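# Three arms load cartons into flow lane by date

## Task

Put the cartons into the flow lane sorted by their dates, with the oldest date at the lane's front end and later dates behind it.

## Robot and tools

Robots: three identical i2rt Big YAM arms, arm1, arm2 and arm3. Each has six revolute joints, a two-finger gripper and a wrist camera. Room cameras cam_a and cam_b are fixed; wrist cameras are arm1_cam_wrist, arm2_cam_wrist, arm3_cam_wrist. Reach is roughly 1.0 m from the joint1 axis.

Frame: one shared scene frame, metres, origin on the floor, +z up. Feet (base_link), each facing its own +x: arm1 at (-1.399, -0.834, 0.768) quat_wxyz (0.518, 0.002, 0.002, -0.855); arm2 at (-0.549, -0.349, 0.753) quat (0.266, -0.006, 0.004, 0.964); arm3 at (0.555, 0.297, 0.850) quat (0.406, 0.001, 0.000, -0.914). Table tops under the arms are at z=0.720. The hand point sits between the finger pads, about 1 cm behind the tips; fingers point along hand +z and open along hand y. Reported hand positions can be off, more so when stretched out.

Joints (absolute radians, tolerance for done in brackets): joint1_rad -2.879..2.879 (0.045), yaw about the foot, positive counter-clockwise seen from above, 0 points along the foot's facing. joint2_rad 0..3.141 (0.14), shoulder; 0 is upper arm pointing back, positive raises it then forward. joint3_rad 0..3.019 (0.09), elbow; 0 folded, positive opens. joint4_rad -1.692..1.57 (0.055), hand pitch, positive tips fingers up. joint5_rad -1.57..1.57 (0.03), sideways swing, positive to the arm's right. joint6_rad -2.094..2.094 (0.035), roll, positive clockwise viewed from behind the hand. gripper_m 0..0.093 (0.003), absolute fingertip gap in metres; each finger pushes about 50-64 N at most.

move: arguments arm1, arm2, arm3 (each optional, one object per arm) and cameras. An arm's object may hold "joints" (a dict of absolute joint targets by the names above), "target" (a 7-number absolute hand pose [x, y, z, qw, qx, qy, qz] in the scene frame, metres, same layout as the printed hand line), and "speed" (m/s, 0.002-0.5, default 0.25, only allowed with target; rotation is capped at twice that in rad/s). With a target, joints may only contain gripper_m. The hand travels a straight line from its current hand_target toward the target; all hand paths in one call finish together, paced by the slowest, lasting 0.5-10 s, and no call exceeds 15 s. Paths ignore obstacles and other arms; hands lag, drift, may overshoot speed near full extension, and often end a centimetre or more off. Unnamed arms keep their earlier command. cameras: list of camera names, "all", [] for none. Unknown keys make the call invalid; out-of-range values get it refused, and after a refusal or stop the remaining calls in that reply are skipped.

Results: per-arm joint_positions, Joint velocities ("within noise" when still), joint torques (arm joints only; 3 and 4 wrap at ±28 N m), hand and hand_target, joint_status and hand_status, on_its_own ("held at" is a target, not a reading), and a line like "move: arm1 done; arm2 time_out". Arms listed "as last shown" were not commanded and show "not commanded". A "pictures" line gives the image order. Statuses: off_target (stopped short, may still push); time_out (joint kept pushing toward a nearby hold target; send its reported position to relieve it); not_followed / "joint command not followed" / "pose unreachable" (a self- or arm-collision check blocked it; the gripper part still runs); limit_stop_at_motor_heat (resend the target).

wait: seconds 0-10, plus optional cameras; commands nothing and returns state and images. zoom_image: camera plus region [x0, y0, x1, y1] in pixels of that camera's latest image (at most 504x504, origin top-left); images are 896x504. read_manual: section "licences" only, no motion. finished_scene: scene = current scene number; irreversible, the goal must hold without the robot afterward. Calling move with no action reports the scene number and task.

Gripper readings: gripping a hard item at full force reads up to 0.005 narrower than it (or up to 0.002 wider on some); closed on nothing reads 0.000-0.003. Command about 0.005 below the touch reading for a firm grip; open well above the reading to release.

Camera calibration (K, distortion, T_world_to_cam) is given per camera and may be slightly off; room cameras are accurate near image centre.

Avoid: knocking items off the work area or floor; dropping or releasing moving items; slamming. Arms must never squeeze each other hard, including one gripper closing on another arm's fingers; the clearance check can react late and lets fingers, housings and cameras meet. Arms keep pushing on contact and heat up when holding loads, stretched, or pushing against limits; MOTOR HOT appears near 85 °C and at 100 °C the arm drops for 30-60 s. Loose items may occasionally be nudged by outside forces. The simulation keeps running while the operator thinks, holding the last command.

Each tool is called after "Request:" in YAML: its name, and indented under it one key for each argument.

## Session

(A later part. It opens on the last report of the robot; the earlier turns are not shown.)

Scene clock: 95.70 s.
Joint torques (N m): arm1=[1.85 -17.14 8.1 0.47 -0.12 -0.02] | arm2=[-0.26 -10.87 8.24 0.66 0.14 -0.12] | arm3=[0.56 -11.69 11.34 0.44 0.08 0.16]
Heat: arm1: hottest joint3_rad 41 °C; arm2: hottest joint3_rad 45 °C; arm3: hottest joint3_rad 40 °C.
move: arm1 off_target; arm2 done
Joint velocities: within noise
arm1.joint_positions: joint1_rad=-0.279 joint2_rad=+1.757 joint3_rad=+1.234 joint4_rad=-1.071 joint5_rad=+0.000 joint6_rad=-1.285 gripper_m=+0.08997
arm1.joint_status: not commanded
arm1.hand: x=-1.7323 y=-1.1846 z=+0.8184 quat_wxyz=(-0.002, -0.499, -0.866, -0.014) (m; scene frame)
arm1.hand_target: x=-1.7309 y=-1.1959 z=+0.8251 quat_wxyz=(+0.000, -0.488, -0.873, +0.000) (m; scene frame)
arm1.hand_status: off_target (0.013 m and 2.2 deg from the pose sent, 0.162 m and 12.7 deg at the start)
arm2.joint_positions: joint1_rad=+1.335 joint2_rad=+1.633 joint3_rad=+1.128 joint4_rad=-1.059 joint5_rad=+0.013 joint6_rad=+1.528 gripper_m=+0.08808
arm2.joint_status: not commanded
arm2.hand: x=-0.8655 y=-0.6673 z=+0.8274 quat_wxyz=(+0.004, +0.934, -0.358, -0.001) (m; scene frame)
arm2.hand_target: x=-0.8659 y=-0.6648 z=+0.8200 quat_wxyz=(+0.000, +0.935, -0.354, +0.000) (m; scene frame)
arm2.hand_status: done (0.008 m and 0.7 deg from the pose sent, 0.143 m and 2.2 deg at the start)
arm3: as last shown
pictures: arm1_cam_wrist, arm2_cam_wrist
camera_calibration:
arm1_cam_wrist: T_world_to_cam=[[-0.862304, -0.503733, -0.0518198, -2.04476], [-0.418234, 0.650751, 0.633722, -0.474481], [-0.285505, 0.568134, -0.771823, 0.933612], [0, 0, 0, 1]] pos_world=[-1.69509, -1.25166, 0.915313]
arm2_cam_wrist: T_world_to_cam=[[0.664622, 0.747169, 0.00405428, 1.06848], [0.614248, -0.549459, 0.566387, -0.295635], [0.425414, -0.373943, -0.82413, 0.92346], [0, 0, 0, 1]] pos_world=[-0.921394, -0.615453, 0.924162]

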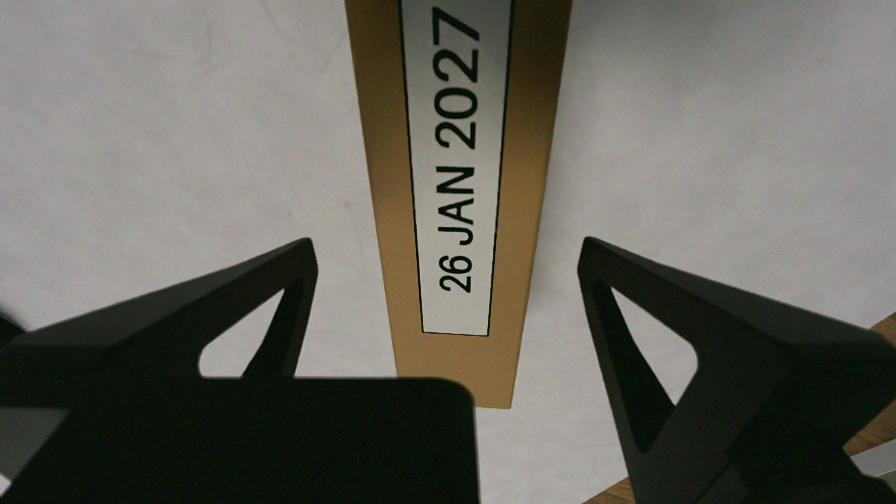

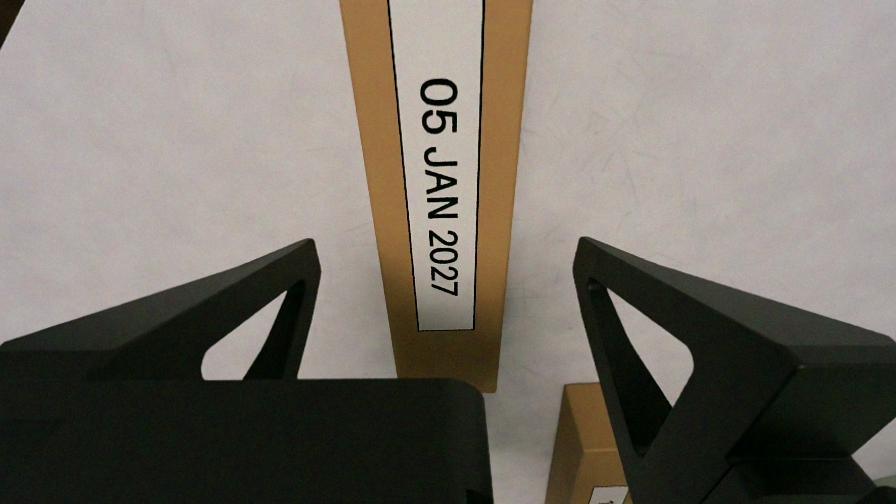

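Request:
move:
  arm1: {"target": [-1.7335, -1.1977, 0.766, 0, 0.4879, 0.8729, 0], "speed": 0.15}
  arm2: {"target": [-0.866, -0.6645, 0.744, 0, 0.9351, -0.3543, 0], "speed": 0.2}
  cameras: ["arm1_cam_wrist", "arm2_cam_wrist"]

Request:
move:
  arm1: {"joints": {"gripper_m": 0.054}}
  arm2: {"joints": {"gripper_m": 0.054}}
  cameras: ["arm1_cam_wrist", "arm2_cam_wrist"]

Scene clock: 101.33 s.
Joint torques (N m): arm1=[1.73 -17.96 7.15 0.46 -0.11 -0.06] | arm2=[-0.5 -12.1 6.89 0.7 0.14 -0.12] | arm3=[0.5 -11.69 11.3 0.51 0.09 0.14]
Heat: arm1: hottest joint3_rad 41 °C; arm2: hottest joint3_rad 45 °C; arm3: hottest joint3_rad 40 °C.
move: arm1 off_target; arm2 done
Joint velocities: within noise
arm1.joint_positions: joint1_rad=-0.279 joint2_rad=+1.844 joint3_rad=+1.187 joint4_rad=-0.930 joint5_rad=+0.000 joint6_rad=-1.287 gripper_m=+0.08997
arm1.joint_status: not commanded
arm1.hand: x=-1.7349 y=-1.1872 z=+0.7624 quat_wxyz=(-0.002, -0.499, -0.867, -0.011) (m; scene frame)
arm1.hand_target: x=-1.7334 y=-1.1976 z=+0.7661 quat_wxyz=(+0.000, -0.488, -0.873, +0.000) (m; scene frame)
arm1.hand_status: off_target (0.011 m and 1.9 deg from the pose sent, 0.054 m and 2.2 deg at the start)
arm2.joint_positions: joint1_rad=+1.335 joint2_rad=+1.753 joint3_rad=+1.049 joint4_rad=-0.860 joint5_rad=+0.013 joint6_rad=+1.525 gripper_m=+0.08808
arm2.joint_status: not commanded
arm2.hand: x=-0.8656 y=-0.6690 z=+0.7516 quat_wxyz=(+0.005, +0.934, -0.356, -0.001) (m; scene frame)
arm2.hand_target: x=-0.8658 y=-0.6644 z=+0.7441 quat_wxyz=(+0.000, +0.935, -0.354, +0.000) (m; scene frame)
arm2.hand_status: done (0.009 m and 0.6 deg from the pose sent, 0.084 m and 0.7 deg at the start)
arm3: as last shown
pictures: arm1_cam_wrist, arm2_cam_wrist
camera_calibration:
arm1_cam_wrist: T_world_to_cam=[[-0.861583, -0.505581, -0.0454256, -2.05702], [-0.416672, 0.653271, 0.632156, -0.431431], [-0.289931, 0.563583, -0.773508, 0.87939], [0, 0, 0, 1]] pos_world=[-1.6971, -1.25376, 0.859505]
arm2_cam_wrist: T_world_to_cam=[[0.662291, 0.74924, 0.00330142, 1.07011], [0.616273, -0.54725, 0.566326, -0.250341], [0.426121, -0.373038, -0.824175, 0.861613], [0, 0, 0, 1]] pos_world=[-0.921595, -0.617351, 0.848362]

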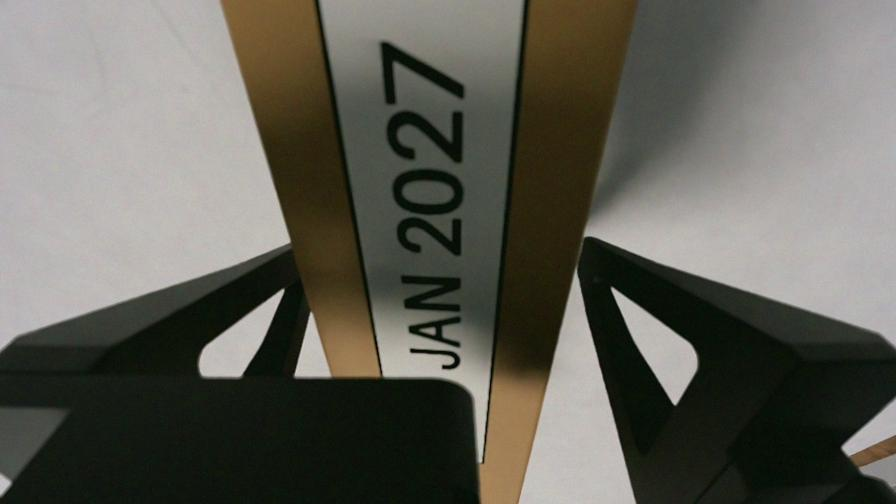

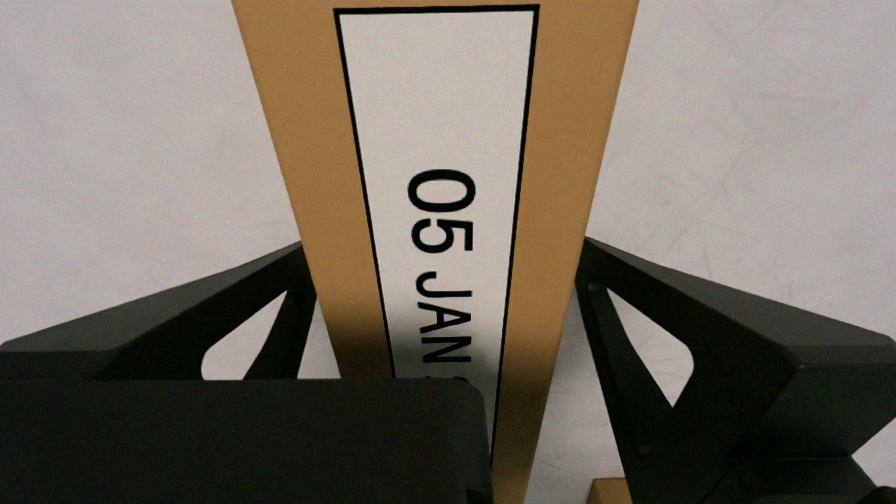

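Scene clock: 101.93 s.
Joint torques (N m): arm1=[1.73 -17.49 7.13 0.46 -0.06 -0.04] | arm2=[-0.5 -12.16 6.97 0.64 0.14 -0.12] | arm3=[0.38 -11.58 11.32 0.5 0.08 0.14]
Heat: arm1: hottest joint3_rad 41 °C; arm2: hottest joint3_rad 45 °C; arm3: hottest joint3_rad 40 °C.
move: arm1 off_target; arm2 off_target
Joint velocities: within noise
arm1.joint_positions: joint1_rad=-0.278 joint2_rad=+1.844 joint3_rad=+1.187 joint4_rad=-0.929 joint5_rad=-0.002 joint6_rad=-1.289 gripper_m=+0.06066
arm1.joint_status: gripper_m off_target (ended at +0.06070, target +0.05400)
arm1.hand: x=-1.7346 y=-1.1878 z=+0.7624 quat_wxyz=(-0.002, -0.497, -0.868, -0.010) (m; scene frame)
arm1.hand_target: x=-1.7334 y=-1.1977 z=+0.7661 quat_wxyz=(+0.000, -0.488, -0.873, +0.000) (m; scene frame)
arm1.hand_status: not commanded
arm2.joint_positions: joint1_rad=+1.335 joint2_rad=+1.753 joint3_rad=+1.049 joint4_rad=-0.858 joint5_rad=+0.013 joint6_rad=+1.524 gripper_m=+0.06075
arm2.joint_status: gripper_m off_target (ended at +0.06077, target +0.05400)
arm2.hand: x=-0.8659 y=-0.6693 z=+0.7516 quat_wxyz=(+0.005, +0.934, -0.356, -0.002) (m; scene frame)
arm2.hand_target: x=-0.8658 y=-0.6644 z=+0.7441 quat_wxyz=(+0.000, +0.935, -0.354, +0.000) (m; scene frame)
arm2.hand_status: not commanded
arm3: as last shown
pictures: arm1_cam_wrist, arm2_cam_wrist
camera_calibration:
arm1_cam_wrist: T_world_to_cam=[[-0.860036, -0.508246, -0.0449862, -2.05792], [-0.418845, 0.652894, 0.631109, -0.434393], [-0.291387, 0.561619, -0.774389, 0.875572], [0, 0, 0, 1]] pos_world=[-1.6967, -1.25406, 0.859604]
arm2_cam_wrist: T_world_to_cam=[[0.662066, 0.749443, 0.00178626, 1.07159], [0.617057, -0.546464, 0.566231, -0.249037], [0.425334, -0.37378, -0.824245, 0.8605], [0, 0, 0, 1]] pos_world=[-0.921796, -0.617552, 0.848361]

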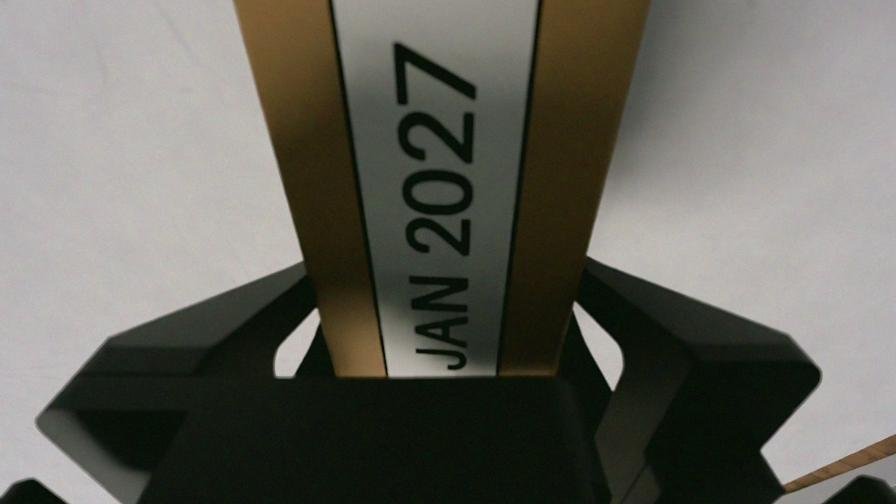

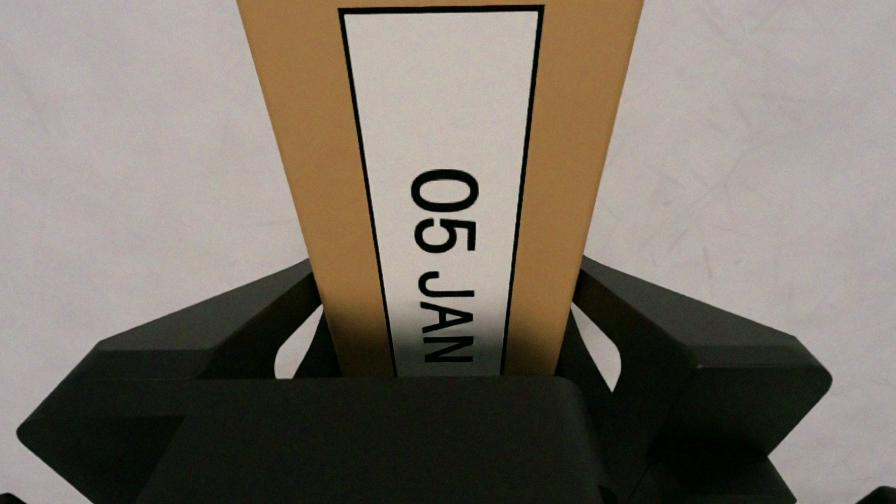

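Request:
move:
  arm1: {"target": [-1.734, -1.194, 0.945, 0, 0.4879, 0.8729, 0], "speed": 0.3}
  arm2: {"target": [-0.864, -0.665, 0.925, 0, 0.9351, -0.3543, 0], "speed": 0.3}
  cameras: []

Request:
move:
  arm1: {"joints": {"joint1_rad": 2.424, "joint2_rad": 1.908, "joint3_rad": 1.756, "joint4_rad": -1.418, "joint5_rad": 0, "joint6_rad": 1.1}}
  arm2: {"joints": {"joint1_rad": -1.784, "joint2_rad": 1.433, "joint3_rad": 1.202, "joint4_rad": -1.34, "joint5_rad": 0, "joint6_rad": 0.82}}
  cameras: ["arm3_cam_wrist", "arm1_cam_wrist"]

Request:
move:
  arm1: {"target": [-0.848, -0.621, 0.79, 0, 0.356, 0.934, 0], "speed": 0.25}
  arm2: {"target": [0.03, 0.014, 0.83, 0.022, -0.002, 1, 0.016], "speed": 0.25}
  cameras: ["arm3_cam_wrist", "arm2_cam_wrist"]

Scene clock: 124.20 s.
Joint torques (N m): arm1=[1.26 -17.08 13.53 -0.43 -0.06 -0.07] | arm2=[0.21 -11.93 15.23 -0.35 0.12 -0.02] | arm3=[0.56 -11.81 11.26 0.5 0.09 0.14]
Heat: arm1: hottest joint3_rad 41 °C; arm2: hottest joint3_rad 45 °C; arm3: hottest joint3_rad 40 °C.
move: arm1 off_target; arm2 off_target
Joint velocities: within noise
arm1.joint_positions: joint1_rad=-0.278 joint2_rad=+1.647 joint3_rad=+1.359 joint4_rad=-1.346 joint5_rad=-0.002 joint6_rad=-1.293 gripper_m=+0.06067
arm1.joint_status: not commanded
arm1.hand: x=-1.7219 y=-1.1748 z=+0.9138 quat_wxyz=(-0.008, -0.496, -0.868, -0.034) (m; scene frame)
arm1.hand_target: x=-1.7325 y=-1.1926 z=+0.9452 quat_wxyz=(+0.000, -0.488, -0.873, +0.000) (m; scene frame)
arm1.hand_status: off_target (0.039 m and 4.1 deg from the pose sent, 0.183 m and 1.8 deg at the start; pose on its path clipped on 10 of 46 steps)
arm2.joint_positions: joint1_rad=+1.335 joint2_rad=+1.533 joint3_rad=+1.207 joint4_rad=-1.313 joint5_rad=+0.014 joint6_rad=+1.524 gripper_m=+0.06075
arm2.joint_status: not commanded
arm2.hand: x=-0.8462 y=-0.6460 z=+0.8979 quat_wxyz=(-0.030, +0.934, -0.355, +0.014) (m; scene frame)
arm2.hand_target: x=-0.8626 y=-0.6636 z=+0.9253 quat_wxyz=(+0.000, +0.935, -0.354, +0.000) (m; scene frame)
arm2.hand_status: off_target (0.038 m and 3.8 deg from the pose sent, 0.173 m and 0.7 deg at the start; pose on its path clipped on 4 of 46 steps)
arm3.joint_positions: joint1_rad=-0.039 joint2_rad=+1.401 joint3_rad=+0.925 joint4_rad=-1.105 joint5_rad=+0.000 joint6_rad=+0.795 gripper_m=+0.08809
arm3.joint_status: not commanded
arm3.hand: x=+0.3011 y=+0.0391 z=+0.9440 quat_wxyz=(+0.004, -1.000, -0.001, -0.004) (m; scene frame)
arm3.hand_target: x=+0.2975 y=+0.0323 z=+0.9424 quat_wxyz=(+0.004, -1.000, +0.000, -0.005) (m; scene frame)
arm3.hand_status: not commanded
pictures: none
No camera images: "cameras" was empty.

Scene clock: 126.77 s.
Joint torques (N m): arm1=[1.85 -25.47 10.29 -0.46 0.24 0.15] | arm2=[-0.21 -12.86 9.16 -0.2 -0.01 -0.11] | arm3=[0.5 -11.75 11.32 0.47 0.07 0.14]
Heat: arm1: hottest joint3_rad 41 °C; arm2: hottest joint3_rad 45 °C; arm3: hottest joint3_rad 40 °C.
move: arm1 done; arm2 done
Joint velocities: within noise
arm1.joint_positions: joint1_rad=+2.429 joint2_rad=+1.959 joint3_rad=+1.730 joint4_rad=-1.405 joint5_rad=-0.001 joint6_rad=+1.091 gripper_m=+0.06067
arm1.joint_status: all done
arm1.hand: x=-0.8555 y=-0.6197 z=+0.8930 quat_wxyz=(+0.024, -0.349, -0.937, +0.018) (m; scene frame)
arm1.hand_target: x=-0.8501 y=-0.6212 z=+0.9316 quat_wxyz=(+0.000, -0.356, -0.934, -0.003) (m; scene frame)
arm1.hand_status: not commanded
arm2.joint_positions: joint1_rad=-1.783 joint2_rad=+1.457 joint3_rad=+1.207 joint4_rad=-1.330 joint5_rad=+0.001 joint6_rad=+0.831 gripper_m=+0.06083
arm2.joint_status: all done
arm2.hand: x=-0.2668 y=-0.0451 z=+0.9263 quat_wxyz=(-0.002, -0.006, -1.000, +0.010) (m; scene frame)
arm2.hand_target: x=-0.2706 y=-0.0489 z=+0.9339 quat_wxyz=(-0.005, -0.001, -1.000, +0.006) (m; scene frame)
arm2.hand_status: not commanded
arm3: as last shown
pictures: arm1_cam_wrist, arm3_cam_wrist
camera_calibration:
arm1_cam_wrist: T_world_to_cam=[[-0.651098, -0.758561, 0.0256023, -1.04666], [-0.564551, 0.506567, 0.651668, -0.753187], [-0.5073, 0.409846, -0.758072, 0.620556], [0, 0, 0, 1]] pos_world=[-0.791883, -0.666748, 0.988051]
arm3_cam_wrist: T_world_to_cam=[[0.0138546, 0.99989, 0.00524139, -0.0472947], [0.79787, -0.0142145, 0.602662, -0.806758], [0.60267, -0.00416768, -0.79798, 0.694999], [0, 0, 0, 1]] pos_world=[0.225488, 0.0387184, 1.04104]

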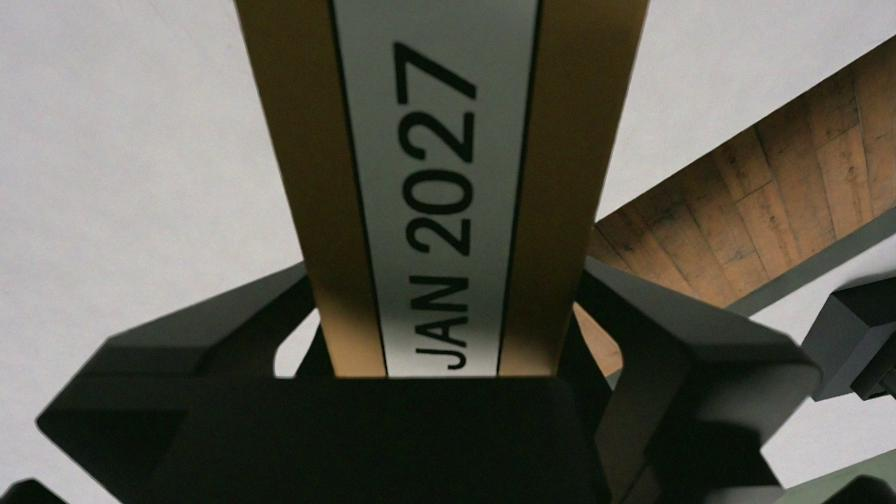

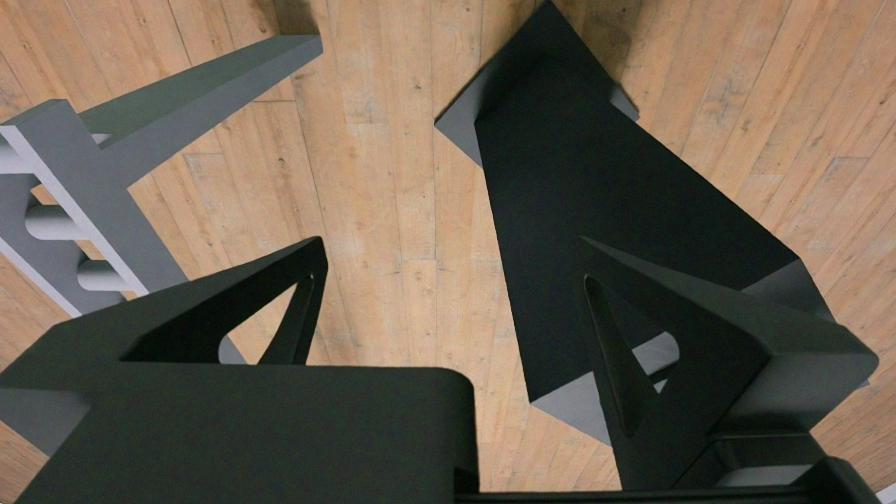

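Scene clock: 129.17 s.
Joint torques (N m): arm1=[0.5 -22.53 8.13 0.4 0.02 0.09] | arm2=[-0.44 -22.12 15.97 -0.2 -0.08 -0.13] | arm3=[0.67 -11.87 11.33 0.47 0.09 0.15]
Heat: arm1: hottest joint3_rad 41 °C; arm2: hottest joint3_rad 46 °C; arm3: hottest joint3_rad 40 °C.
move: arm1 off_target; arm2 off_target
Joint velocities: within noise
arm1.joint_positions: joint1_rad=+2.429 joint2_rad=+2.046 joint3_rad=+1.550 joint4_rad=-1.114 joint5_rad=+0.008 joint6_rad=+1.096 gripper_m=+0.06067
arm1.joint_status: not commanded
arm1.hand: x=-0.8572 y=-0.6215 z=+0.7785 quat_wxyz=(+0.012, -0.352, -0.936, +0.013) (m; scene frame)
arm1.hand_target: x=-0.8483 y=-0.6210 z=+0.7902 quat_wxyz=(+0.000, -0.356, -0.934, +0.000) (m; scene frame)
arm1.hand_status: off_target (0.015 m and 2.1 deg from the pose sent, 0.103 m and 3.5 deg at the start)
arm2.joint_positions: joint1_rad=-2.044 joint2_rad=+2.179 joint3_rad=+1.882 joint4_rad=-1.294 joint5_rad=-0.016 joint6_rad=+0.563 gripper_m=+0.06083
arm2.joint_status: not commanded
arm2.hand: x=+0.0047 y=-0.0003 z=+0.7991 quat_wxyz=(+0.008, -0.003, -1.000, +0.004) (m; scene frame)
arm2.hand_target: x=+0.0277 y=+0.0124 z=+0.8308 quat_wxyz=(-0.023, +0.002, -1.000, -0.016) (m; scene frame)
arm2.hand_status: off_target (0.042 m and 4.2 deg from the pose sent, 0.318 m and 3.8 deg at the start)
arm3: as last shown
pictures: arm2_cam_wrist, arm3_cam_wrist
camera_calibration:
arm2_cam_wrist: T_world_to_cam=[[-0.000804098, -0.999767, 0.0215822, -0.0195609], [-0.81536, 0.0131506, 0.578804, -0.450662], [-0.578953, -0.0171319, -0.815181, 0.77702], [0, 0, 0, 1]] pos_world=[0.0823908, -0.000318041, 0.894679]
arm3_cam_wrist: T_world_to_cam=[[0.0138546, 0.99989, 0.00524139, -0.0472947], [0.79787, -0.0142145, 0.602662, -0.806758], [0.60267, -0.00416768, -0.79798, 0.694999], [0, 0, 0, 1]] pos_world=[0.225488, 0.0387184, 1.04104]

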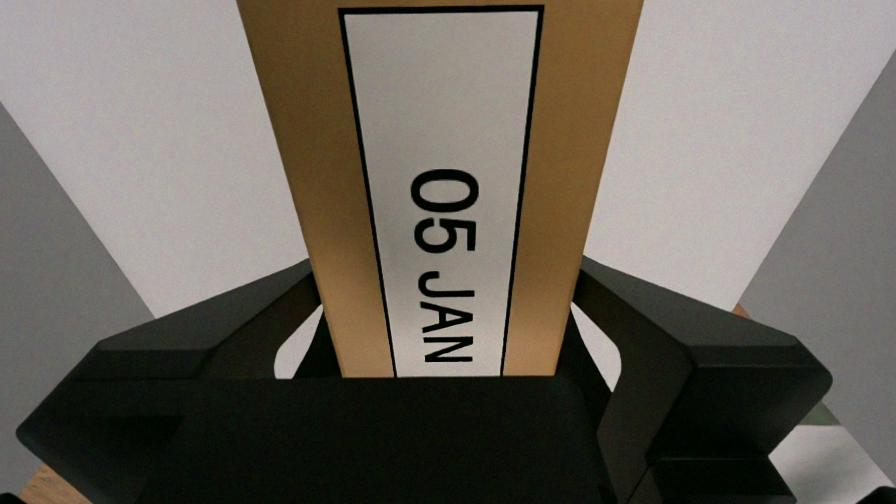

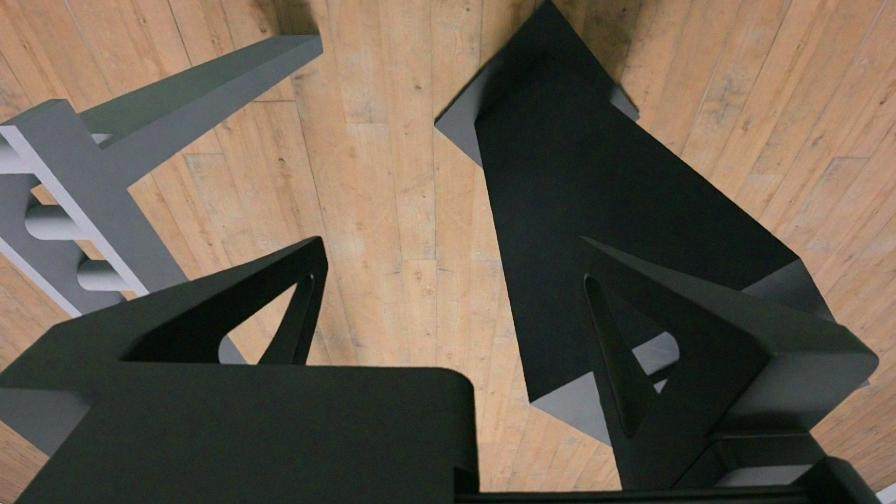

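Request:
move:
  arm1: {"target": [-0.848, -0.621, 0.772, 0, 0.356, 0.934, 0], "speed": 0.1}
  arm2: {"target": [0.034, 0.014, 0.772, 0.01, -0.001, 1, 0.008], "speed": 0.1}
  cameras: ["arm2_cam_wrist"]

Scene clock: 133.60 s.
Joint torques (N m): arm1=[0.5 -20.6 7.71 0.46 -0.03 -0.01] | arm2=[-0.32 -18.61 14.02 1.09 -0.08 -0.07] | arm3=[0.79 -11.81 11.32 0.5 0.07 0.14]
Heat: arm1: hottest joint3_rad 41 °C; arm2: hottest joint3_rad 48 °C; arm3: hottest joint3_rad 40 °C.
move: arm1 done; arm2 off_target
Joint velocities: within noise
arm1.joint_positions: joint1_rad=+2.429 joint2_rad=+2.046 joint3_rad=+1.539 joint4_rad=-1.079 joint5_rad=+0.009 joint6_rad=+1.104 gripper_m=+0.06067
arm1.joint_status: not commanded
arm1.hand: x=-0.8534 y=-0.6202 z=+0.7748 quat_wxyz=(+0.003, -0.355, -0.935, +0.005) (m; scene frame)
arm1.hand_target: x=-0.8481 y=-0.6210 z=+0.7721 quat_wxyz=(+0.000, -0.356, -0.934, +0.000) (m; scene frame)
arm1.hand_status: done (0.006 m and 0.7 deg from the pose sent, 0.011 m and 2.1 deg at the start)
arm2.joint_positions: joint1_rad=-2.044 joint2_rad=+2.221 joint3_rad=+1.892 joint4_rad=-1.258 joint5_rad=-0.015 joint6_rad=+0.562 gripper_m=+0.06083
arm2.joint_status: not commanded
arm2.hand: x=+0.0121 y=+0.0036 z=+0.7754 quat_wxyz=(+0.006, -0.002, -1.000, +0.004) (m; scene frame)
arm2.hand_target: x=+0.0328 y=+0.0131 z=+0.7725 quat_wxyz=(-0.010, +0.001, -1.000, -0.008) (m; scene frame)
arm2.hand_status: off_target (0.025 m and 2.4 deg from the pose sent, 0.042 m and 2.6 deg at the start)
arm3: as last shown
pictures: arm2_cam_wrist
camera_calibration:
arm2_cam_wrist: T_world_to_cam=[[0.000747497, -0.999784, 0.0207551, -0.0144692], [-0.817439, 0.0113443, 0.575903, -0.428738], [-0.576014, -0.0173965, -0.817255, 0.763611], [0, 0, 0, 1]] pos_world=[0.0893946, 0.00368181, 0.871277]

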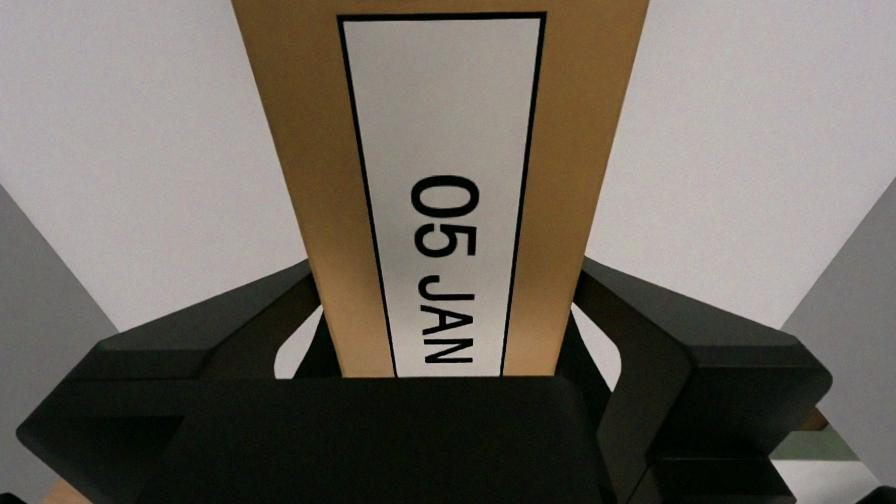

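Request:
move:
  arm1: {"target": [-0.848, -0.621, 0.759, 0, 0.356, 0.934, 0], "speed": 0.1}
  arm2: {"target": [0.0325, 0.0125, 0.772, 0, 0, 1, 0], "joints": {"gripper_m": 0.088}}
  cameras: []

Request:
move:
  arm2: {"target": [-0.27, -0.05, 0.95, 0, 0, 1, 0], "speed": 0.3}
  arm3: {"target": [0.03, 0.008, 0.9, 0, 1, 0, 0], "speed": 0.3}
  cameras: ["arm3_cam_wrist"]

Scene clock: 138.97 s.
Joint torques (N m): arm1=[0.56 -19.66 7.41 0.75 -0.13 -0.04] | arm2=[-0.56 -19.78 13.94 -0.17 0.04 -0.1] | arm3=[0.79 -11.75 11.36 0.46 0.07 0.15]
Heat: arm1: hottest joint3_rad 41 °C; arm2: hottest joint3_rad 50 °C; arm3: hottest joint3_rad 40 °C.
move: arm1 off_target; arm2 off_target
Joint velocities: within noise
arm1.joint_positions: joint1_rad=+2.429 joint2_rad=+2.050 joint3_rad=+1.532 joint4_rad=-1.057 joint5_rad=+0.011 joint6_rad=+1.107 gripper_m=+0.06067
arm1.joint_status: not commanded
arm1.hand: x=-0.8512 y=-0.6197 z=+0.7706 quat_wxyz=(-0.003, -0.357, -0.934, +0.002) (m; scene frame)
arm1.hand_target: x=-0.8483 y=-0.6210 z=+0.7592 quat_wxyz=(+0.000, -0.356, -0.934, +0.000) (m; scene frame)
arm1.hand_status: off_target (0.012 m and 0.4 deg from the pose sent, 0.017 m and 0.7 deg at the start)
arm2.joint_positions: joint1_rad=-2.044 joint2_rad=+2.245 joint3_rad=+1.918 joint4_rad=-1.265 joint5_rad=-0.015 joint6_rad=+0.561 gripper_m=+0.08794
arm2.joint_status: all done
arm2.hand: x=+0.0166 y=+0.0064 z=+0.7695 quat_wxyz=(+0.009, -0.002, -1.000, +0.005) (m; scene frame)
arm2.hand_target: x=+0.0319 y=+0.0120 z=+0.7723 quat_wxyz=(-0.001, +0.000, -1.000, +0.000) (m; scene frame)
arm2.hand_status: off_target (0.017 m and 1.2 deg from the pose sent, 0.023 m and 0.9 deg at the start)
arm3: as last shown
pictures: none
No camera images: "cameras" was empty.

Scene clock: 141.17 s.
Joint torques (N m): arm1=[0.5 -19.55 7.41 0.75 -0.13 -0.04] | arm2=[0.32 -9.58 8.43 -0.03 0.1 0.09] | arm3=[-0.44 -22.77 13.89 0.02 -0.01 -0.02]
Heat: arm1: hottest joint3_rad 41 °C; arm2: hottest joint3_rad 50 °C; arm3: hottest joint3_rad 41 °C.
move: arm2 off_target; arm3 off_target
Joint velocities: within noise
arm1: as last shown
arm2.joint_positions: joint1_rad=-1.800 joint2_rad=+1.413 joint3_rad=+1.252 joint4_rad=-1.373 joint5_rad=-0.016 joint6_rad=+0.797 gripper_m=+0.08795
arm2.joint_status: not commanded
arm2.hand: x=-0.2633 y=-0.0464 z=+0.9606 quat_wxyz=(-0.012, +0.003, -1.000, -0.013) (m; scene frame)
arm2.hand_target: x=-0.2699 y=-0.0500 z=+0.9503 quat_wxyz=(+0.000, +0.000, -1.000, +0.000) (m; scene frame)
arm2.hand_status: off_target (0.013 m and 2.1 deg from the pose sent, 0.343 m and 1.2 deg at the start)
arm3.joint_positions: joint1_rad=-0.327 joint2_rad=+1.982 joint3_rad=+1.577 joint4_rad=-1.164 joint5_rad=+0.003 joint6_rad=+0.514 gripper_m=+0.08809
arm3.joint_status: not commanded
arm3.hand: x=+0.0415 y=+0.0120 z=+0.9032 quat_wxyz=(+0.001, -1.000, +0.002, +0.001) (m; scene frame)
arm3.hand_target: x=+0.0304 y=+0.0081 z=+0.9001 quat_wxyz=(+0.000, -1.000, +0.000, +0.001) (m; scene frame)
arm3.hand_status: off_target (0.013 m and 0.3 deg from the pose sent, 0.276 m and 0.7 deg at the start)
pictures: arm3_cam_wrist
camera_calibration:
arm3_cam_wrist: T_world_to_cam=[[0.0203418, 0.999793, -0.000736467, -0.0111969], [0.803857, -0.0159173, 0.594609, -0.568406], [0.594474, -0.0126874, -0.804015, 0.82468], [0, 0, 0, 1]] pos_world=[-0.0331057, 0.0126101, 1.00103]

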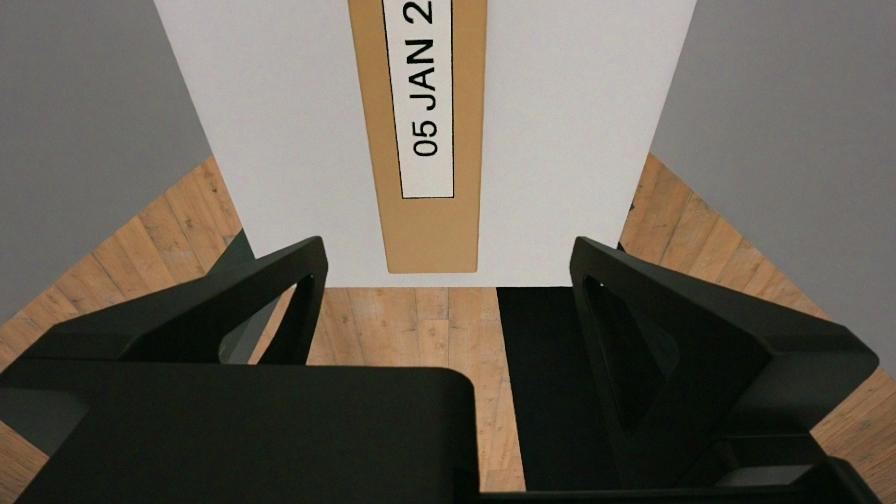

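Request:
move:
  arm1: {"target": [-0.848, -0.621, 0.747, 0, 0.356, 0.934, 0], "speed": 0.1}
  arm3: {"target": [-0.034, -0.003, 0.788, 0, 1, -0.003, 0], "speed": 0.2}
  cameras: ["arm3_cam_wrist"]

Request:
move:
  arm3: {"joints": {"gripper_m": 0.053}}
  cameras: ["arm3_cam_wrist"]

Scene clock: 154.83 s.
Joint torques (N m): arm1=[0.44 -18.37 6.99 1.39 -0.11 -0.04] | arm2=[0.32 -9.58 8.42 -0.01 0.1 0.09] | arm3=[-0.67 -27.4 12.98 0.36 -0.01 -0.03]
Heat: arm1: hottest joint3_rad 41 °C; arm2: hottest joint3_rad 49 °C; arm3: hottest joint3_rad 42 °C.
move: arm1 off_target; arm3 off_target
Joint velocities: within noise
arm1.joint_positions: joint1_rad=+2.429 joint2_rad=+2.050 joint3_rad=+1.528 joint4_rad=-1.050 joint5_rad=+0.010 joint6_rad=+1.107 gripper_m=+0.06067
arm1.joint_status: not commanded
arm1.hand: x=-0.8517 y=-0.6198 z=+0.7690 quat_wxyz=(-0.003, -0.357, -0.934, +0.001) (m; scene frame)
arm1.hand_target: x=-0.8490 y=-0.6212 z=+0.7475 quat_wxyz=(+0.000, -0.356, -0.934, +0.000) (m; scene frame)
arm1.hand_status: off_target (0.022 m and 0.4 deg from the pose sent, 0.024 m and 0.4 deg at the start)
arm2: as last shown
arm3.joint_positions: joint1_rad=-0.355 joint2_rad=+2.273 joint3_rad=+1.762 joint4_rad=-1.071 joint5_rad=+0.003 joint6_rad=+0.487 gripper_m=+0.08809
arm3.joint_status: not commanded
arm3.hand: x=-0.0208 y=-0.0017 z=+0.7917 quat_wxyz=(+0.004, -1.000, +0.003, -0.005) (m; scene frame)
arm3.hand_target: x=-0.0335 y=-0.0027 z=+0.7881 quat_wxyz=(+0.000, -1.000, +0.003, +0.000) (m; scene frame)
arm3.hand_status: off_target (0.014 m and 0.8 deg from the pose sent, 0.139 m and 0.1 deg at the start)
pictures: arm3_cam_wrist
camera_calibration:
arm3_cam_wrist: T_world_to_cam=[[0.0221665, 0.999737, 0.00596059, -0.00166163], [0.796483, -0.0212627, 0.604287, -0.460084], [0.604255, -0.00864741, -0.796744, 0.766388], [0, 0, 0, 1]] pos_world=[-0.0966075, -0.00149418, 0.888648]

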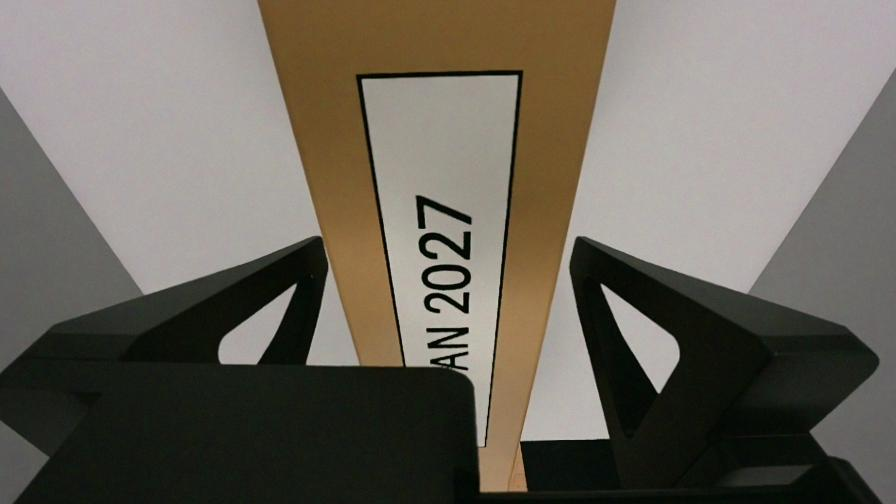

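Scene clock: 155.43 s.
Joint torques (N m): arm1=[0.44 -18.32 6.98 1.37 -0.1 -0.05] | arm2=[0.32 -9.58 8.42 -0.02 0.1 0.09] | arm3=[-0.5 -27.22 12.96 0.4 0.03 -0.02]
Heat: arm1: hottest joint3_rad 41 °C; arm2: hottest joint3_rad 49 °C; arm3: hottest joint3_rad 42 °C.
move: arm3 off_target
Joint velocities: within noise
arm1, arm2: as last shown
arm3.joint_positions: joint1_rad=-0.355 joint2_rad=+2.273 joint3_rad=+1.762 joint4_rad=-1.071 joint5_rad=+0.002 joint6_rad=+0.487 gripper_m=+0.05852
arm3.joint_status: gripper_m off_target (ended at +0.05854, target +0.05300)
arm3.hand: x=-0.0207 y=-0.0018 z=+0.7917 quat_wxyz=(+0.004, -1.000, +0.003, -0.006) (m; scene frame)
arm3.hand_target: x=-0.0335 y=-0.0027 z=+0.7881 quat_wxyz=(+0.000, -1.000, +0.003, +0.000) (m; scene frame)
arm3.hand_status: not commanded
pictures: arm3_cam_wrist
camera_calibration:
arm3_cam_wrist: T_world_to_cam=[[0.0217811, 0.999749, 0.00531108, -0.00102188], [0.796273, -0.0205599, 0.604588, -0.460313], [0.604546, -0.00893956, -0.79652, 0.766136], [0, 0, 0, 1]] pos_world=[-0.0966078, -0.00159345, 0.888548]

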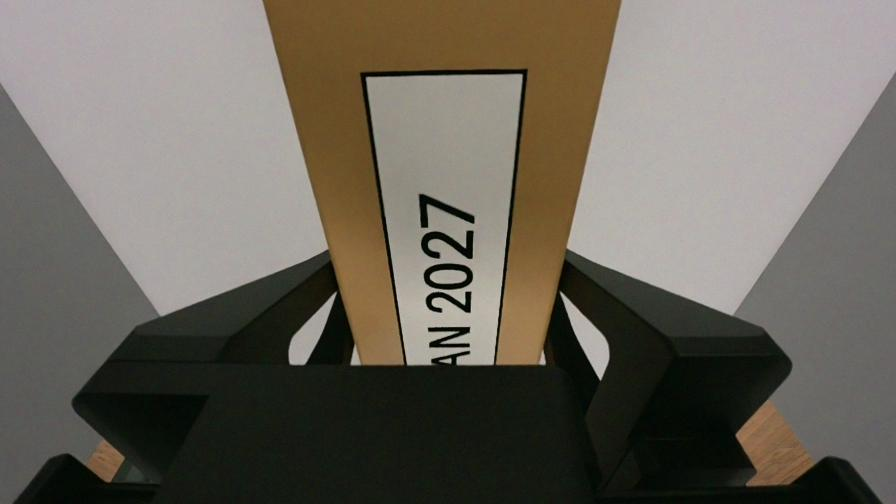

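Request:
move:
  arm1: {"target": [-0.8515, -0.6198, 0.764, 0, 0.357, 0.934, 0], "joints": {"gripper_m": 0.09}}
  arm3: {"target": [-0.022, 0.002, 0.87, 0, 1, -0.003, 0], "speed": 0.25}
  cameras: []

Request:
move:
  arm1: {"target": [-0.853, -0.621, 0.93, 0, 0.357, 0.934, 0], "speed": 0.35}
  arm3: {"target": [0.3, 0.03, 0.95, 0, 1, 0, 0], "speed": 0.35}
  cameras: ["arm1_cam_wrist"]

Request:
move:
  arm1: {"joints": {"joint1_rad": 0.9, "joint2_rad": 1.2, "joint3_rad": 1.4, "joint4_rad": -1.4, "joint5_rad": 0, "joint6_rad": 0}}
  arm3: {"joints": {"joint1_rad": 0.984, "joint2_rad": 2.195, "joint3_rad": 1.84, "joint4_rad": -1.193, "joint5_rad": 0.071, "joint6_rad": 1.813}}
  cameras: ["arm3_cam_wrist"]

Request:
move:
  arm2: {"joints": {"joint1_rad": 2.183, "joint2_rad": 1.573, "joint3_rad": 1.263, "joint4_rad": -1.261, "joint5_rad": 0, "joint6_rad": -0.826}}
  arm3: {"target": [0.7, -0.334, 0.775, 0, 0.9993, 0, -0.0366], "speed": 0.15}
  cameras: ["arm2_cam_wrist", "arm3_cam_wrist"]

Scene clock: 170.77 s.
Joint torques (N m): arm1=[0.85 -22.3 7.64 -0.29 0.12 0.03] | arm2=[0.32 -9.64 8.43 -0.02 0.1 0.09] | arm3=[-0.32 -31.44 12.88 -0.17 0.02 -0.01]
Heat: arm1: hottest joint3_rad 40 °C; arm2: hottest joint3_rad 49 °C; arm3: hottest joint3_rad 42 °C.
move: arm1 done; arm3 off_target
Joint velocities: within noise
arm1.joint_positions: joint1_rad=+2.429 joint2_rad=+2.071 joint3_rad=+1.521 joint4_rad=-1.033 joint5_rad=+0.005 joint6_rad=+1.107 gripper_m=+0.08992
arm1.joint_status: all done
arm1.hand: x=-0.8537 y=-0.6196 z=+0.7546 quat_wxyz=(+0.003, -0.357, -0.934, +0.003) (m; scene frame)
arm1.hand_target: x=-0.8515 y=-0.6197 z=+0.7639 quat_wxyz=(+0.000, -0.357, -0.934, +0.000) (m; scene frame)
arm1.hand_status: done (0.010 m and 0.5 deg from the pose sent, 0.005 m and 0.4 deg at the start)
arm2: as last shown
arm3.joint_positions: joint1_rad=-0.355 joint2_rad=+2.192 joint3_rad=+1.762 joint4_rad=-1.186 joint5_rad=+0.003 joint6_rad=+0.487 gripper_m=+0.05852
arm3.joint_status: not commanded
arm3.hand: x=-0.0076 y=+0.0052 z=+0.8427 quat_wxyz=(+0.012, -1.000, +0.003, -0.020) (m; scene frame)
arm3.hand_target: x=-0.0212 y=+0.0024 z=+0.8699 quat_wxyz=(+0.000, -1.000, +0.003, +0.000) (m; scene frame)
arm3.hand_status: off_target (0.031 m and 2.7 deg from the pose sent, 0.078 m and 0.8 deg at the start)
pictures: none
No camera images: "cameras" was empty.

Scene clock: 172.80 s.
Joint torques (N m): arm1=[0.85 -21.19 12.49 -0.32 0.15 0.03] | arm2=[0.32 -9.58 8.43 -0.02 0.1 0.09] | arm3=[0.97 -16.03 10.73 -0.12 0.16 0.14]
Heat: arm1: hottest joint3_rad 41 °C; arm2: hottest joint3_rad 49 °C; arm3: hottest joint3_rad 42 °C.
move: arm1 off_target; arm3 off_target
Joint velocities: within noise
arm1.joint_positions: joint1_rad=+2.429 joint2_rad=+1.909 joint3_rad=+1.688 joint4_rad=-1.405 joint5_rad=+0.005 joint6_rad=+1.107 gripper_m=+0.08993
arm1.joint_status: not commanded
arm1.hand: x=-0.8679 y=-0.6258 z=+0.9057 quat_wxyz=(+0.019, -0.357, -0.934, +0.017) (m; scene frame)
arm1.hand_target: x=-0.8542 y=-0.6214 z=+0.9302 quat_wxyz=(+0.000, -0.357, -0.934, +0.000) (m; scene frame)
arm1.hand_status: off_target (0.029 m and 2.9 deg from the pose sent, 0.175 m and 0.5 deg at the start)
arm2: as last shown
arm3.joint_positions: joint1_rad=-0.033 joint2_rad=+1.425 joint3_rad=+0.934 joint4_rad=-1.099 joint5_rad=-0.001 joint6_rad=+0.803 gripper_m=+0.05852
arm3.joint_status: not commanded
arm3.hand: x=+0.3001 y=+0.0345 z=+0.9384 quat_wxyz=(+0.007, -1.000, +0.000, -0.008) (m; scene frame)
arm3.hand_target: x=+0.3002 y=+0.0301 z=+0.9498 quat_wxyz=(+0.000, -1.000, +0.000, +0.000) (m; scene frame)
arm3.hand_status: off_target (0.012 m and 1.3 deg from the pose sent, 0.327 m and 2.7 deg at the start)
pictures: arm1_cam_wrist
camera_calibration:
arm1_cam_wrist: T_world_to_cam=[[-0.663507, -0.747869, 0.0212218, -1.05981], [-0.562884, 0.517673, 0.644341, -0.750381], [-0.492869, 0.41558, -0.764443, 0.648257], [0, 0, 0, 1]] pos_world=[-0.806064, -0.67355, 1.00155]

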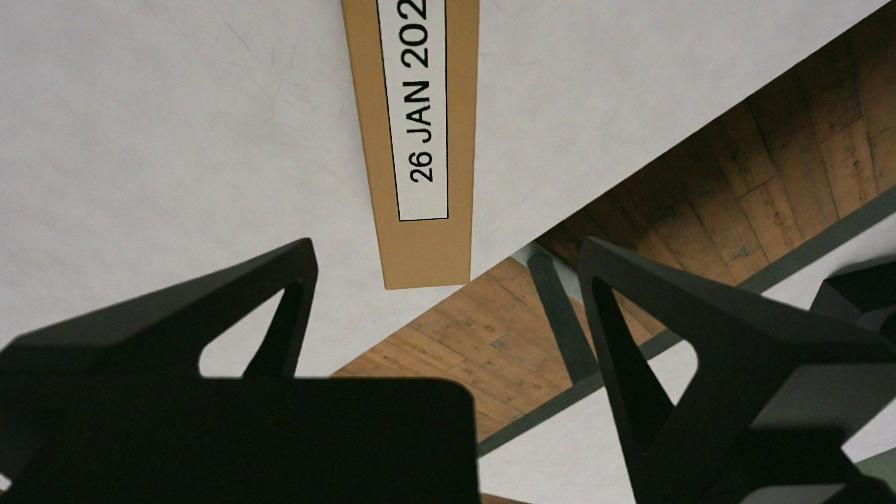

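Scene clock: 174.77 s.
Joint torques (N m): arm1=[-0.32 -10.11 9.78 0.69 0.04 -0.05] | arm2=[0.32 -9.58 8.43 -0.01 0.1 0.09] | arm3=[0.5 -30.8 14.84 -0.17 0.17 0.16]
Heat: arm1: hottest joint3_rad 41 °C; arm2: hottest joint3_rad 48 °C; arm3: hottest joint3_rad 43 °C.
move: arm1 done; arm3 done
Joint velocities: within noise
arm1.joint_positions: joint1_rad=+0.913 joint2_rad=+1.202 joint3_rad=+1.394 joint4_rad=-1.399 joint5_rad=+0.001 joint6_rad=+0.009 gripper_m=+0.08995
arm1.joint_status: all done
arm1.hand: x=-1.2281 y=-1.2093 z=+1.1174 quat_wxyz=(-0.152, -0.535, -0.826, +0.094) (m; scene frame)
arm1.hand_target: x=-1.2326 y=-1.2119 z=+1.1207 quat_wxyz=(-0.154, -0.536, -0.824, +0.097) (m; scene frame)
arm1.hand_status: not commanded
arm2: as last shown
arm3.joint_positions: joint1_rad=+0.978 joint2_rad=+2.213 joint3_rad=+1.783 joint4_rad=-1.183 joint5_rad=+0.071 joint6_rad=+1.805 gripper_m=+0.05852
arm3.joint_status: all done
arm3.hand: x=+0.6968 y=-0.3267 z=+0.8390 quat_wxyz=(+0.012, -0.999, -0.006, +0.038) (m; scene frame)
arm3.hand_target: x=+0.7055 y=-0.3472 z=+0.8702 quat_wxyz=(-0.020, -0.999, -0.003, +0.031) (m; scene frame)
arm3.hand_status: not commanded
pictures: arm3_cam_wrist
camera_calibration:
arm3_cam_wrist: T_world_to_cam=[[0.00500207, 0.999774, 0.0206555, 0.306685], [0.846545, -0.0152287, 0.5321, -1.03947], [0.532294, 0.0148242, -0.84643, 0.46709], [0, 0, 0, 1]] pos_world=[0.629798, -0.32937, 0.942127]

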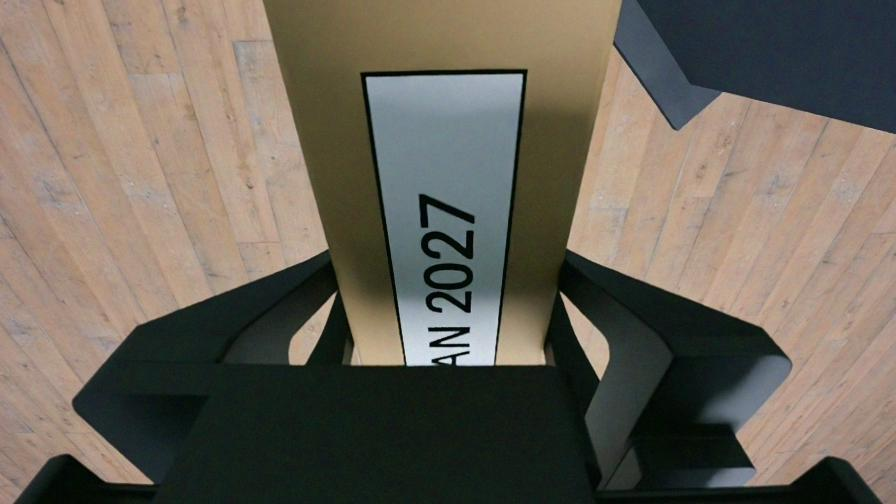

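Scene clock: 177.50 s.
Joint torques (N m): arm1=[-0.21 -9.99 9.76 0.68 0.03 -0.05] | arm2=[0.03 -12.69 10.28 -0.09 -0.06 -0.11] | arm3=[0.21 -28.34 10.28 0.49 0.25 0.14]
Heat: arm1: hottest joint3_rad 41 °C; arm2: hottest joint3_rad 49 °C; arm3: hottest joint3_rad 43 °C.
move: arm2 done; arm3 done
Joint velocities: within noise
arm1: as last shown
arm2.joint_positions: joint1_rad=+2.182 joint2_rad=+1.578 joint3_rad=+1.252 joint4_rad=-1.253 joint5_rad=-0.001 joint6_rad=-0.816 gripper_m=+0.08807
arm2.joint_status: all done
arm2.hand: x=-0.5179 y=-0.7988 z=+0.8994 quat_wxyz=(+0.005, +0.335, +0.942, -0.001) (m; scene frame)
arm2.hand_target: x=-0.5175 y=-0.8004 z=+0.9052 quat_wxyz=(+0.006, +0.330, +0.944, -0.004) (m; scene frame)
arm2.hand_status: not commanded
arm3.joint_positions: joint1_rad=+0.979 joint2_rad=+2.291 joint3_rad=+1.746 joint4_rad=-1.053 joint5_rad=+0.071 joint6_rad=+1.810 gripper_m=+0.05852
arm3.joint_status: not commanded
arm3.hand: x=+0.6979 y=-0.3292 z=+0.7772 quat_wxyz=(+0.005, -0.999, -0.003, +0.036) (m; scene frame)
arm3.hand_target: x=+0.6999 y=-0.3339 z=+0.7750 quat_wxyz=(+0.000, -0.999, +0.000, +0.037) (m; scene frame)
arm3.hand_status: done (0.006 m and 0.6 deg from the pose sent, 0.064 m and 1.5 deg at the start)
pictures: arm2_cam_wrist, arm3_cam_wrist
camera_calibration:
arm2_cam_wrist: T_world_to_cam=[[-0.627696, -0.77839, 0.0103473, -0.958034], [-0.642988, 0.525909, 0.556765, -0.405671], [-0.438822, 0.342826, -0.830606, 0.91654], [0, 0, 0, 1]] pos_world=[-0.459998, -0.846591, 0.99706]
arm3_cam_wrist: T_world_to_cam=[[0.00958097, 0.999937, 0.00591642, 0.318806], [0.844472, -0.0112597, 0.535481, -1.00745], [0.535514, -0.000134181, -0.844526, 0.405602], [0, 0, 0, 1]] pos_world=[0.6305, -0.330075, 0.880124]

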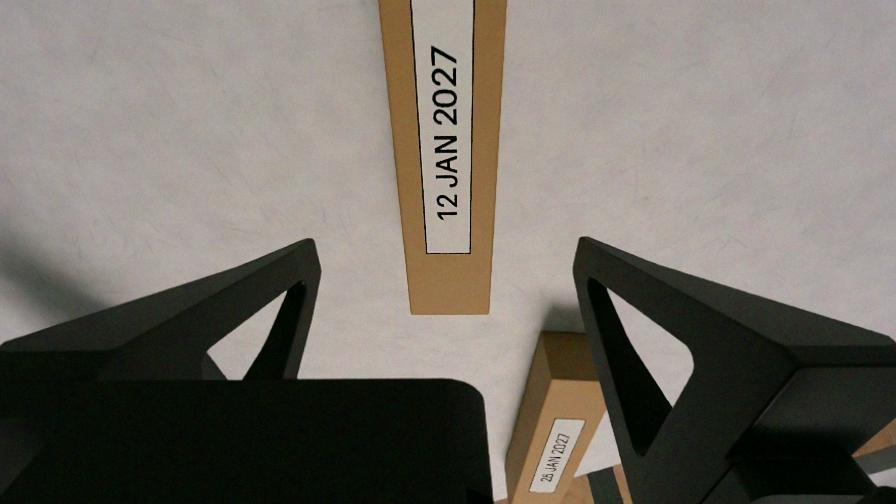

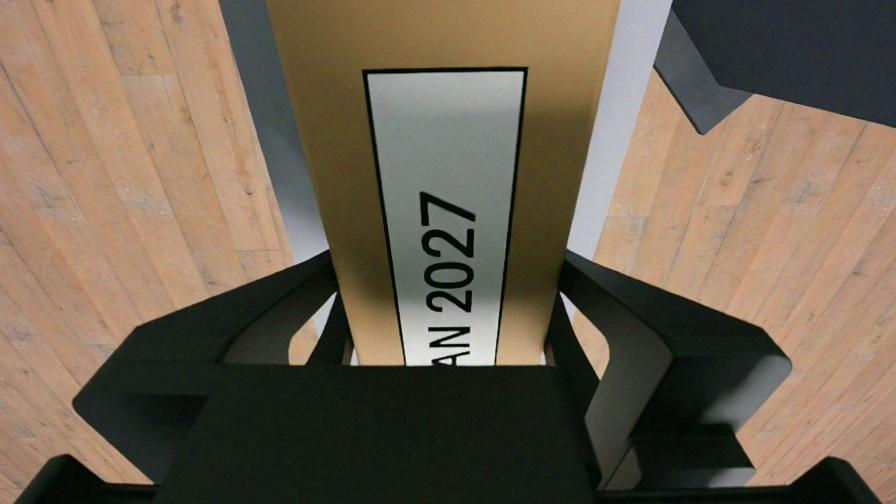

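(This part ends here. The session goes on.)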